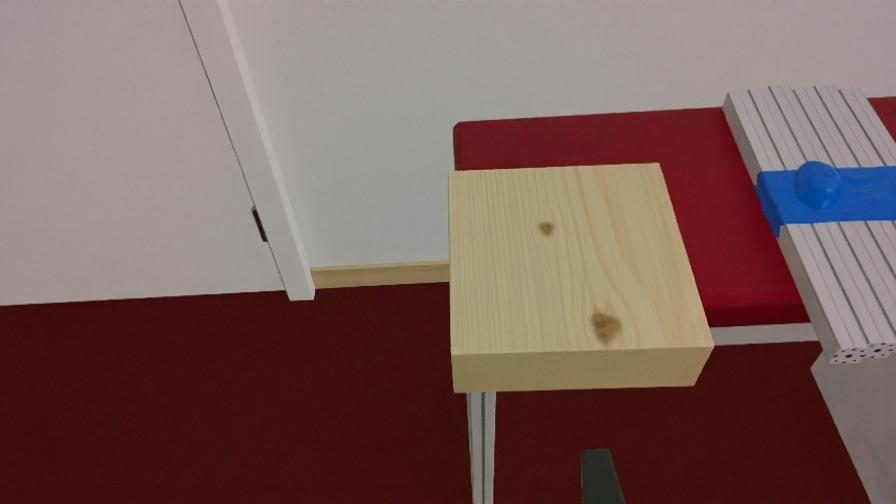

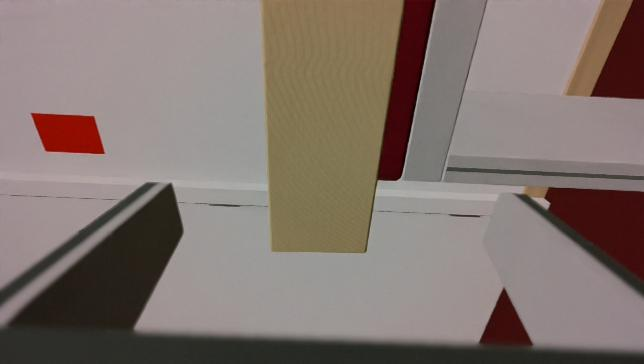

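>>> move:
  base: {"x_m_s": 0.12, "for_s": 1.18}
  joints: {"head_tilt_rad": 0.6}
  cameras: ["head_camera"]

Scene clock: 64.63 s.
Joint torques (N m): left_arm=[13.29 -0.65 0.61 5.65 -0.13 0.78 -0.06] | right_arm=[-5.2 5 1.28 -7.56 0.86 -1.6 0.11]
External joint torques (N m): left_arm=[-1.05 -0.97 0.57 0 -0.12 0.03 -0.08] | right_arm=[0.13 1.46 0.33 -0.18 -0.15 -0.06 0.06]
Wrist force (N): left_arm=[3.4 1.3 -7.8] | right_arm=[-6.9 1.7 0.9]
Wrist torque (N m): left_arm=[-0.27 0.34 0.07] | right_arm=[-0.24 -0.37 -0.26]
Wrist force, peak (N): left_arm=[3.9 1.5 -8.0] | right_arm=[-7.4 1.7 0.8]
move: done
base_odometry: x=+0.461 y=+1.325 heading=-0.001
lidar_m: 0.41 1.05 1.40 3.52 2.26 1.61 1.52 1.59 2.10 1.25 0.86 1.03
base_status: done (sent for 1.17 of 1.17 s)
joint_positions: torso_squat_rad=+0.500 torso_shift_rad=+0.000 torso_pitch_rad=+0.600 torso_yaw_rad=+0.000 left_shoulder_pitch_rad=+0.037 left_shoulder_roll_rad=+0.004 left_shoulder_yaw_rad=-0.043 left_elbow_rad=-0.196 left_forearm_roll_rad=-0.014 left_wrist_pitch_rad=+0.002 left_hand_roll_rad=+0.027 left_gripper_m=+0.099 right_shoulder_pitch_rad=-0.445 right_shoulder_roll_rad=+0.000 right_shoulder_yaw_rad=+0.366 right_elbow_rad=-1.070 right_forearm_roll_rad=-0.692 right_wrist_pitch_rad=-0.838 right_hand_roll_rad=+0.638 right_gripper_m=+0.099 head_pan_rad=+0.000 head_tilt_rad=+0.600
joint_status: all done
wheel_motors_off: 0
motor_effort: left_wheel=-7(48) right_wheel=+6(37)
chest: x=-0.0533 y=+0.0001 z=+1.1502 quat_wxyz=(+0.955, +0.000, +0.296, +0.000) (m; base frame)
left_hand: x=-0.3822 y=+0.2200 z=+0.5486 quat_wxyz=(+0.976, -0.003, +0.219, -0.008) (m; base frame)
right_hand: x=+0.3518 y=-0.0874 z=+0.7626 quat_wxyz=(+0.708, +0.002, -0.707, +0.002) (m; base frame)
pictures: head_camera
camera_calibration:
head_camera: T_world_to_cam=[[-0.0163184, -0.999502, -0.0270248, 0.0355982], [-0.909662, 0.0260598, -0.414532, 0.662594], [0.415029, 0.0178189, -0.909634, 1.09794], [0, 0, 0, 1]] pos_world=[0.147639, -0.00125083, 1.27435]

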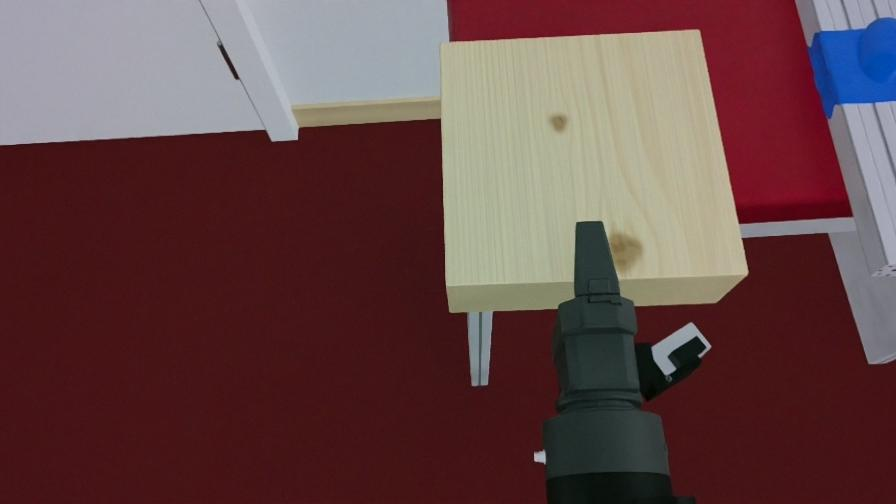

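>>> move:
  base: {"x_m_s": 0.05, "for_s": 0.24}
  cameras: []

>>> move:
  joints: {"right_gripper_m": 0.04}
  cameras: ["head_camera"]

Scene clock: 67.40 s.
Joint torques (N m): left_arm=[13.33 -0.38 1.02 5.52 -0.04 0.68 -0.03] | right_arm=[-5.59 5.33 1.31 -7.72 0.83 -1.69 -0.01]
External joint torques (N m): left_arm=[-1.01 -0.71 0.98 -0.13 -0.03 -0.07 -0.06] | right_arm=[-0.25 1.79 0.36 -0.34 -0.18 -0.15 -0.06]
Wrist force (N): left_arm=[3.0 0.9 -6.9] | right_arm=[-7.0 1.7 1.2]
Wrist torque (N m): left_arm=[-0.25 0.30 0.06] | right_arm=[-0.25 -0.34 -0.24]
Wrist force, peak (N): left_arm=[3.6 1.4 -8.2] | right_arm=[-7.0 2.0 1.1]
move: done
base_odometry: x=+0.473 y=+1.325 heading=-0.001
lidar_m: 0.40 1.04 1.38 3.48 2.28 1.60 1.53 1.60 2.13 1.24 0.85 1.02
base_status: done (sent for 0.23 of 0.23 s)
joint_positions: torso_squat_rad=+0.500 torso_shift_rad=+0.000 torso_pitch_rad=+0.600 torso_yaw_rad=+0.000 left_shoulder_pitch_rad=+0.037 left_shoulder_roll_rad=+0.004 left_shoulder_yaw_rad=-0.043 left_elbow_rad=-0.196 left_forearm_roll_rad=-0.014 left_wrist_pitch_rad=+0.002 left_hand_roll_rad=+0.027 left_gripper_m=+0.099 right_shoulder_pitch_rad=-0.445 right_shoulder_roll_rad=+0.000 right_shoulder_yaw_rad=+0.366 right_elbow_rad=-1.070 right_forearm_roll_rad=-0.692 right_wrist_pitch_rad=-0.838 right_hand_roll_rad=+0.638 right_gripper_m=+0.099 head_pan_rad=+0.000 head_tilt_rad=+0.600
joint_status: not commanded
wheel_motors_off: 0
motor_effort: left_wheel=-6(19) right_wheel=+7(32)
chest: x=-0.0533 y=+0.0001 z=+1.1502 quat_wxyz=(+0.955, +0.000, +0.296, +0.000) (m; base frame)
left_hand: x=-0.3822 y=+0.2200 z=+0.5486 quat_wxyz=(+0.976, -0.003, +0.219, -0.008) (m; base frame)
right_hand: x=+0.3518 y=-0.0874 z=+0.7626 quat_wxyz=(+0.708, +0.002, -0.707, +0.002) (m; base frame)
pictures: none
No camera images: "cameras" was empty.

Scene clock: 68.57 s.
Joint torques (N m): left_arm=[13.33 -0.6 0.74 5.64 -0.13 0.71 -0.03] | right_arm=[-4.78 4.77 0.79 -6.01 0.32 -0.36 0.02]
External joint torques (N m): left_arm=[-1 -0.93 0.7 -0.01 -0.12 -0.04 -0.05] | right_arm=[0.56 1.23 -0.16 1.38 -0.69 1.19 -0.03]
Wrist force (N): left_arm=[3.5 1.1 -6.7] | right_arm=[-1.5 1.7 2.9]
Wrist torque (N m): left_arm=[-0.27 0.35 0.07] | right_arm=[-0.17 -0.83 -0.38]
Wrist force, peak (N): left_arm=[4.2 1.4 -7.6] | right_arm=[-6.8 1.4 0.9]
move: off_target
base_odometry: x=+0.473 y=+1.325 heading=-0.001
lidar_m: 0.41 1.05 1.36 3.49 2.29 1.61 1.53 1.60 2.11 1.25 0.85 1.02
base_status: not commanded
joint_positions: torso_squat_rad=+0.500 torso_shift_rad=+0.000 torso_pitch_rad=+0.600 torso_yaw_rad=+0.000 left_shoulder_pitch_rad=+0.037 left_shoulder_roll_rad=+0.004 left_shoulder_yaw_rad=-0.043 left_elbow_rad=-0.196 left_forearm_roll_rad=-0.014 left_wrist_pitch_rad=+0.002 left_hand_roll_rad=+0.027 left_gripper_m=+0.099 right_shoulder_pitch_rad=-0.446 right_shoulder_roll_rad=+0.000 right_shoulder_yaw_rad=+0.366 right_elbow_rad=-1.070 right_forearm_roll_rad=-0.692 right_wrist_pitch_rad=-0.838 right_hand_roll_rad=+0.638 right_gripper_m=+0.076 head_pan_rad=+0.000 head_tilt_rad=+0.600
joint_status: right_gripper_m off_target (ended at +0.076, target +0.040)
wheel_motors_off: 0
motor_effort: left_wheel=-6(6) right_wheel=+7(9)
chest: x=-0.0533 y=+0.0001 z=+1.1502 quat_wxyz=(+0.955, +0.000, +0.295, +0.000) (m; base frame)
left_hand: x=-0.3822 y=+0.2200 z=+0.5486 quat_wxyz=(+0.976, -0.003, +0.219, -0.008) (m; base frame)
right_hand: x=+0.3519 y=-0.0873 z=+0.7630 quat_wxyz=(+0.707, +0.002, -0.707, +0.002) (m; base frame)
pictures: head_camera
camera_calibration:
head_camera: T_world_to_cam=[[-0.0163167, -0.999502, -0.0270262, 0.035598], [-0.909586, 0.0260621, -0.414698, 0.662704], [0.415196, 0.0178161, -0.909557, 1.09786], [0, 0, 0, 1]] pos_world=[0.147539, -0.00125081, 1.27435]

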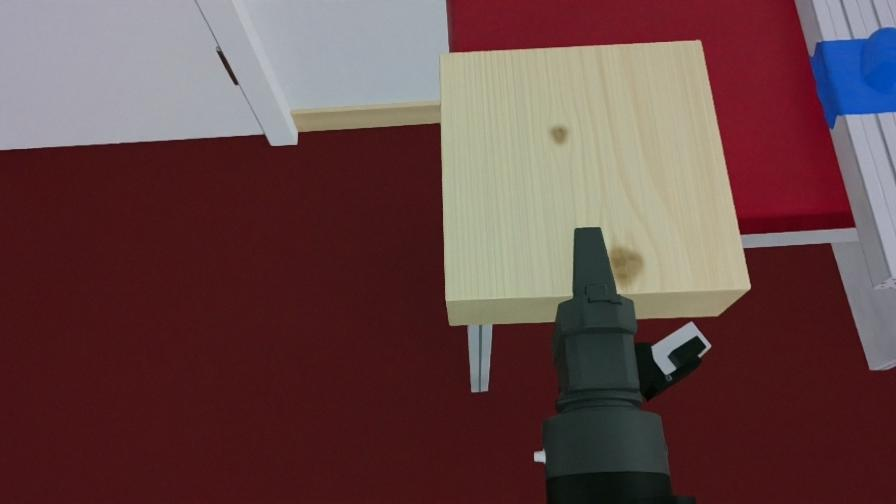

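>>> move:
  joints: {"torso_squat_rad": 0.2}
  cameras: ["head_camera"]

>>> move:
  base: {"x_m_s": -0.35, "for_s": 1.5}
  cameras: []

>>> move:
  base: {"turn_rad_s": -0.7, "for_s": 2.244}
  joints: {"right_shoulder_pitch_rad": -0.761, "right_shoulder_roll_rad": -0.657, "right_shoulder_yaw_rad": 0.692, "right_elbow_rad": -1.027, "right_forearm_roll_rad": 0.539, "right_wrist_pitch_rad": -1.223, "right_hand_roll_rad": -0.819, "head_pan_rad": 0.5, "head_tilt_rad": 0.2}
  min_time_s: 3
  cameras: ["head_camera"]

Scene clock: 73.10 s.
Joint torques (N m): left_arm=[13.09 -0.75 0.63 5.62 -0.07 0.82 0.05] | right_arm=[-13.16 5.01 1.05 -18.07 3.75 -7.31 0.19]
External joint torques (N m): left_arm=[-1.27 -1.08 0.59 -0.04 -0.06 0.06 0.02] | right_arm=[-7.91 1.48 0.09 -10.72 2.74 -5.76 0.14]
Wrist force (N): left_arm=[3.3 1.2 -7.0] | right_arm=[-28.0 2.2 -0.7]
Wrist torque (N m): left_arm=[-0.26 0.32 0.08] | right_arm=[-0.16 1.80 -0.22]
Wrist force, peak (N): left_arm=[4.3 1.7 -8.0] | right_arm=[-29.7 2.4 -0.2]
move: done
base_odometry: x=+0.473 y=+1.325 heading=-0.001
lidar_m: 0.40 1.05 1.37 3.48 2.27 1.62 1.53 1.59 2.11 1.24 0.84 1.02
base_status: not commanded
joint_positions: torso_squat_rad=+0.200 torso_shift_rad=+0.000 torso_pitch_rad=+0.601 torso_yaw_rad=+0.000 left_shoulder_pitch_rad=+0.037 left_shoulder_roll_rad=+0.004 left_shoulder_yaw_rad=-0.043 left_elbow_rad=-0.196 left_forearm_roll_rad=-0.014 left_wrist_pitch_rad=+0.002 left_hand_roll_rad=+0.027 left_gripper_m=+0.099 right_shoulder_pitch_rad=-0.443 right_shoulder_roll_rad=+0.000 right_shoulder_yaw_rad=+0.366 right_elbow_rad=-1.067 right_forearm_roll_rad=-0.693 right_wrist_pitch_rad=-0.836 right_hand_roll_rad=+0.638 right_gripper_m=+0.074 head_pan_rad=+0.000 head_tilt_rad=+0.600
joint_status: all done
wheel_motors_off: 0
motor_effort: left_wheel=-5(8) right_wheel=+8(8)
chest: x=-0.0527 y=+0.0001 z=+1.2217 quat_wxyz=(+0.955, +0.000, +0.296, +0.000) (m; base frame)
left_hand: x=-0.3823 y=+0.2200 z=+0.6206 quat_wxyz=(+0.976, -0.003, +0.219, -0.008) (m; base frame)
right_hand: x=+0.3507 y=-0.0877 z=+0.8317 quat_wxyz=(+0.710, +0.001, -0.704, +0.002) (m; base frame)
pictures: head_camera
camera_calibration:
head_camera: T_world_to_cam=[[-0.0163481, -0.999501, -0.0270098, 0.0375192], [-0.91007, 0.0260631, -0.413635, 0.691552], [0.414133, 0.0178187, -0.910042, 1.16324], [0, 0, 0, 1]] pos_world=[0.148241, -0.00125082, 1.34566]

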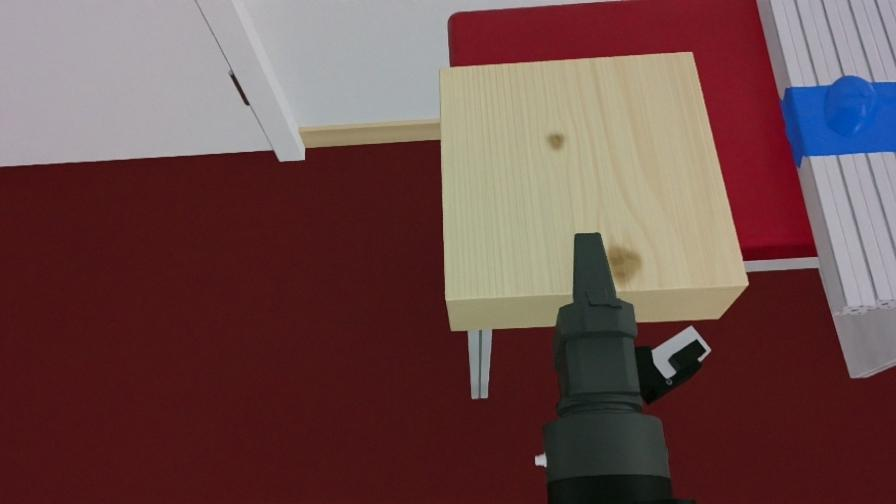

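Scene clock: 75.87 s.
Joint torques (N m): left_arm=[12.71 -0.38 0.78 5.65 -0.11 0.65 -0.01] | right_arm=[-15.31 5.08 0.75 -18.52 3.92 -7.6 0.13]
External joint torques (N m): left_arm=[-1.65 -0.71 0.74 -0.01 -0.1 -0.11 -0.03] | right_arm=[-10.06 1.55 -0.21 -11.17 2.92 -6.06 0.08]
Wrist force (N): left_arm=[3.7 1.5 -7.1] | right_arm=[-28.0 1.9 0.2]
Wrist torque (N m): left_arm=[-0.28 0.41 0.06] | right_arm=[-0.21 1.74 -0.22]
Wrist force, peak (N): left_arm=[3.6 1.5 -8.1] | right_arm=[-29.2 2.5 0.9]
move: done
base_odometry: x=-0.052 y=+1.326 heading=-0.003
lidar_m: 0.92 1.54 2.08 4.26 1.51 1.06 1.00 1.05 1.40 3.42 1.46 1.21
base_status: done (sent for 1.5 of 1.5 s)
joint_positions: torso_squat_rad=+0.200 torso_shift_rad=+0.000 torso_pitch_rad=+0.601 torso_yaw_rad=+0.000 left_shoulder_pitch_rad=+0.037 left_shoulder_roll_rad=+0.004 left_shoulder_yaw_rad=-0.043 left_elbow_rad=-0.196 left_forearm_roll_rad=-0.014 left_wrist_pitch_rad=+0.002 left_hand_roll_rad=+0.027 left_gripper_m=+0.099 right_shoulder_pitch_rad=-0.443 right_shoulder_roll_rad=+0.000 right_shoulder_yaw_rad=+0.366 right_elbow_rad=-1.067 right_forearm_roll_rad=-0.693 right_wrist_pitch_rad=-0.836 right_hand_roll_rad=+0.638 right_gripper_m=+0.074 head_pan_rad=+0.000 head_tilt_rad=+0.600
joint_status: not commanded
wheel_motors_off: 0
motor_effort: left_wheel=-12(27) right_wheel=+13(50)
chest: x=-0.0528 y=+0.0001 z=+1.2218 quat_wxyz=(+0.955, +0.000, +0.296, +0.000) (m; base frame)
left_hand: x=-0.3824 y=+0.2201 z=+0.6206 quat_wxyz=(+0.976, -0.003, +0.219, -0.008) (m; base frame)
right_hand: x=+0.3505 y=-0.0879 z=+0.8315 quat_wxyz=(+0.710, +0.001, -0.704, +0.002) (m; base frame)
pictures: none
No camera images: "cameras" was empty.

Scene clock: 79.83 s.
Joint torques (N m): left_arm=[12.78 -0.48 0.91 5.65 0.04 0.74 -0.05] | right_arm=[-17.46 -4.15 -7.49 -13.51 -6.35 -6.41 -0.14]
External joint torques (N m): left_arm=[-1.57 -0.81 0.87 0 0.05 -0.01 -0.08] | right_arm=[-8.07 3.16 -2.83 -8.19 -5.08 -5.09 -0.19]
Wrist force (N): left_arm=[3.9 1.0 -7.2] | right_arm=[-27.7 1.5 0.4]
Wrist torque (N m): left_arm=[-0.23 0.37 0.05] | right_arm=[-0.28 1.81 -0.04]
Wrist force, peak (N): left_arm=[3.8 1.3 -8.0] | right_arm=[-29.5 2.8 0.7]
move: done
base_odometry: x=-0.052 y=+1.326 heading=-1.565
lidar_m: 3.38 1.47 1.22 0.93 1.56 2.07 4.25 1.53 1.08 1.02 1.03 1.37
base_status: done (sent for 2.23 of 2.23 s)
joint_positions: torso_squat_rad=+0.200 torso_shift_rad=+0.000 torso_pitch_rad=+0.601 torso_yaw_rad=+0.000 left_shoulder_pitch_rad=+0.037 left_shoulder_roll_rad=+0.004 left_shoulder_yaw_rad=-0.043 left_elbow_rad=-0.196 left_forearm_roll_rad=-0.014 left_wrist_pitch_rad=+0.002 left_hand_roll_rad=+0.027 left_gripper_m=+0.099 right_shoulder_pitch_rad=-0.759 right_shoulder_roll_rad=-0.658 right_shoulder_yaw_rad=+0.693 right_elbow_rad=-1.025 right_forearm_roll_rad=+0.540 right_wrist_pitch_rad=-1.222 right_hand_roll_rad=-0.819 right_gripper_m=+0.074 head_pan_rad=+0.500 head_tilt_rad=+0.200
joint_status: all done
wheel_motors_off: 0
motor_effort: left_wheel=+16(51) right_wheel=+2(47)
chest: x=-0.0528 y=+0.0001 z=+1.2218 quat_wxyz=(+0.955, +0.000, +0.296, +0.000) (m; base frame)
left_hand: x=-0.3824 y=+0.2200 z=+0.6206 quat_wxyz=(+0.976, -0.003, +0.219, -0.008) (m; base frame)
right_hand: x=+0.2488 y=-0.0519 z=+0.8667 quat_wxyz=(+0.505, +0.497, -0.497, +0.500) (m; base frame)
pictures: head_camera
camera_calibration:
head_camera: T_world_to_cam=[[0.389265, -0.870484, -0.301214, 0.382589], [-0.672966, -0.0454733, -0.738274, 1.11904], [0.628959, 0.490091, -0.603508, 0.725214], [0, 0, 0, 1]] pos_world=[0.148015, 0.0285036, 1.37907]

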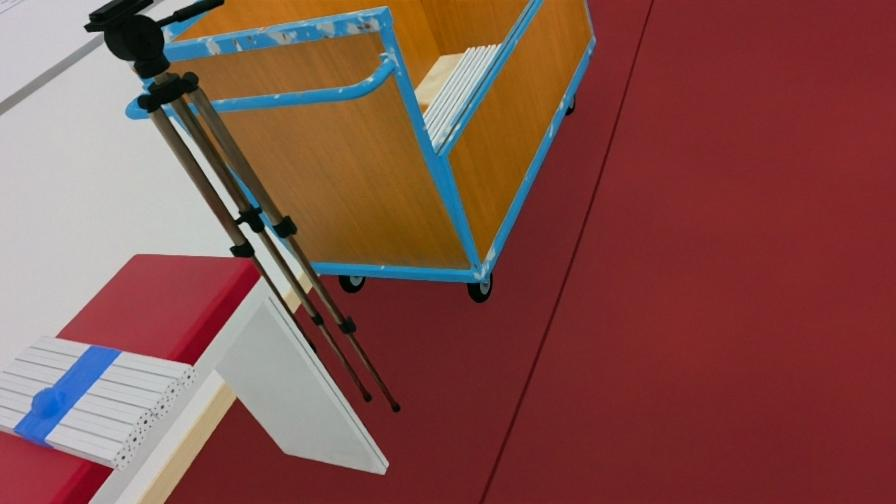

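>>> move:
  base: {"x_m_s": 0.4, "for_s": 3.78}
  cameras: []

>>> move:
  base: {"turn_rad_s": 0.7, "for_s": 2.257}
  joints: {"torso_squat_rad": 0.9, "torso_shift_rad": 0.4, "torso_pitch_rad": 1.0, "right_shoulder_pitch_rad": -1.413, "right_shoulder_roll_rad": -1.603, "right_shoulder_yaw_rad": 1.128, "right_elbow_rad": -2.385, "right_forearm_roll_rad": -0.167, "right_wrist_pitch_rad": -0.51, "right_hand_roll_rad": -0.676, "head_pan_rad": 0.2, "head_tilt_rad": 0.0}
  min_time_s: 3.5
  cameras: ["head_camera"]

Scene clock: 91.57 s.
Joint torques (N m): left_arm=[13.76 -0.78 0.84 5.47 -0.06 0.74 0.06] | right_arm=[-15.95 -3.99 -7.86 -13.83 -6.13 -6.41 -0.12]
External joint torques (N m): left_arm=[-0.6 -1.11 0.8 -0.19 -0.05 -0.01 0.03] | right_arm=[-6.55 3.32 -3.19 -8.52 -4.87 -5.07 -0.17]
Wrist force (N): left_arm=[3.9 1.0 -6.7] | right_arm=[-27.9 1.6 0.0]
Wrist torque (N m): left_arm=[-0.24 0.35 0.06] | right_arm=[-0.24 1.82 -0.04]
Wrist force, peak (N): left_arm=[4.5 1.1 -8.0] | right_arm=[-29.0 2.6 0.1]
move: done
base_odometry: x=-0.044 y=-0.181 heading=-1.565
lidar_m: 3.13 1.27 0.89 0.83 0.87 1.75 4.52 1.43 1.00 0.95 0.96 1.27
base_status: done (sent for 3.77 of 3.77 s)
joint_positions: torso_squat_rad=+0.200 torso_shift_rad=+0.000 torso_pitch_rad=+0.601 torso_yaw_rad=+0.000 left_shoulder_pitch_rad=+0.037 left_shoulder_roll_rad=+0.004 left_shoulder_yaw_rad=-0.043 left_elbow_rad=-0.196 left_forearm_roll_rad=-0.014 left_wrist_pitch_rad=+0.002 left_hand_roll_rad=+0.027 left_gripper_m=+0.099 right_shoulder_pitch_rad=-0.759 right_shoulder_roll_rad=-0.658 right_shoulder_yaw_rad=+0.693 right_elbow_rad=-1.025 right_forearm_roll_rad=+0.540 right_wrist_pitch_rad=-1.222 right_hand_roll_rad=-0.819 right_gripper_m=+0.074 head_pan_rad=+0.500 head_tilt_rad=+0.200
joint_status: not commanded
wheel_motors_off: 0
motor_effort: left_wheel=+0(47) right_wheel=+0(39)
chest: x=-0.0529 y=+0.0001 z=+1.2218 quat_wxyz=(+0.955, +0.000, +0.296, +0.000) (m; base frame)
left_hand: x=-0.3823 y=+0.2200 z=+0.6205 quat_wxyz=(+0.976, -0.003, +0.219, -0.008) (m; base frame)
right_hand: x=+0.2489 y=-0.0518 z=+0.8668 quat_wxyz=(+0.505, +0.497, -0.497, +0.501) (m; base frame)
pictures: none
No camera images: "cameras" was empty.

Scene clock: 95.57 s.
Joint torques (N m): left_arm=[20.53 -0.57 0.72 8.85 -0.09 1.15 0.08] | right_arm=[-14.04 -6.27 -10.62 -14.5 -3.05 -7.15 0.26]
External joint torques (N m): left_arm=[-1.8 -0.96 0.67 0.04 -0.07 -0.27 0.04] | right_arm=[-6.31 3.35 -3.88 -8.99 -2.61 -5.64 0.21]
Wrist force (N): left_arm=[5.8 1.3 -5.8] | right_arm=[-28.1 1.4 0.1]
Wrist torque (N m): left_arm=[-0.31 0.47 0.09] | right_arm=[-0.30 1.83 -0.20]
Wrist force, peak (N): left_arm=[6.0 2.0 -6.9] | right_arm=[-29.6 0.9 0.0]
move: done
base_odometry: x=-0.044 y=-0.181 heading=+0.021
lidar_m: 0.83 0.87 1.75 3.99 1.36 0.97 0.93 0.99 1.32 3.41 1.20 0.87
base_status: done (sent for 2.27 of 2.27 s)
joint_positions: torso_squat_rad=+0.900 torso_shift_rad=+0.400 torso_pitch_rad=+1.001 torso_yaw_rad=+0.000 left_shoulder_pitch_rad=+0.037 left_shoulder_roll_rad=+0.004 left_shoulder_yaw_rad=-0.043 left_elbow_rad=-0.196 left_forearm_roll_rad=-0.014 left_wrist_pitch_rad=+0.002 left_hand_roll_rad=+0.027 left_gripper_m=+0.099 right_shoulder_pitch_rad=-1.411 right_shoulder_roll_rad=-1.604 right_shoulder_yaw_rad=+1.129 right_elbow_rad=-2.383 right_forearm_roll_rad=-0.166 right_wrist_pitch_rad=-0.509 right_hand_roll_rad=-0.676 right_gripper_m=+0.074 head_pan_rad=+0.200 head_tilt_rad=+0.000
joint_status: all done
wheel_motors_off: 0
motor_effort: left_wheel=-7(40) right_wheel=+13(45)
chest: x=+0.2021 y=+0.0001 z=+0.8482 quat_wxyz=(+0.877, +0.000, +0.480, +0.000) (m; base frame)
left_hand: x=-0.3355 y=+0.2200 z=+0.4228 quat_wxyz=(+0.913, -0.005, +0.409, -0.007) (m; base frame)
right_hand: x=+0.4215 y=-0.0112 z=+0.7217 quat_wxyz=(+0.458, +0.540, -0.452, +0.543) (m; base frame)
pictures: head_camera
camera_calibration:
head_camera: T_world_to_cam=[[0.096353, -0.975747, -0.196554, 0.146597], [-0.813025, 0.0367655, -0.581067, 0.907363], [0.574201, 0.215791, -0.789764, 0.466071], [0, 0, 0, 1]] pos_world=[0.455965, 0.00910825, 0.924139]

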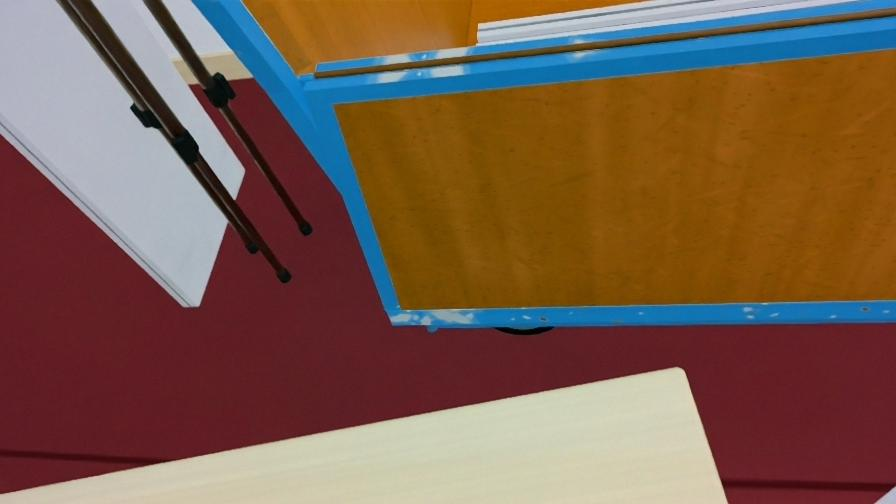

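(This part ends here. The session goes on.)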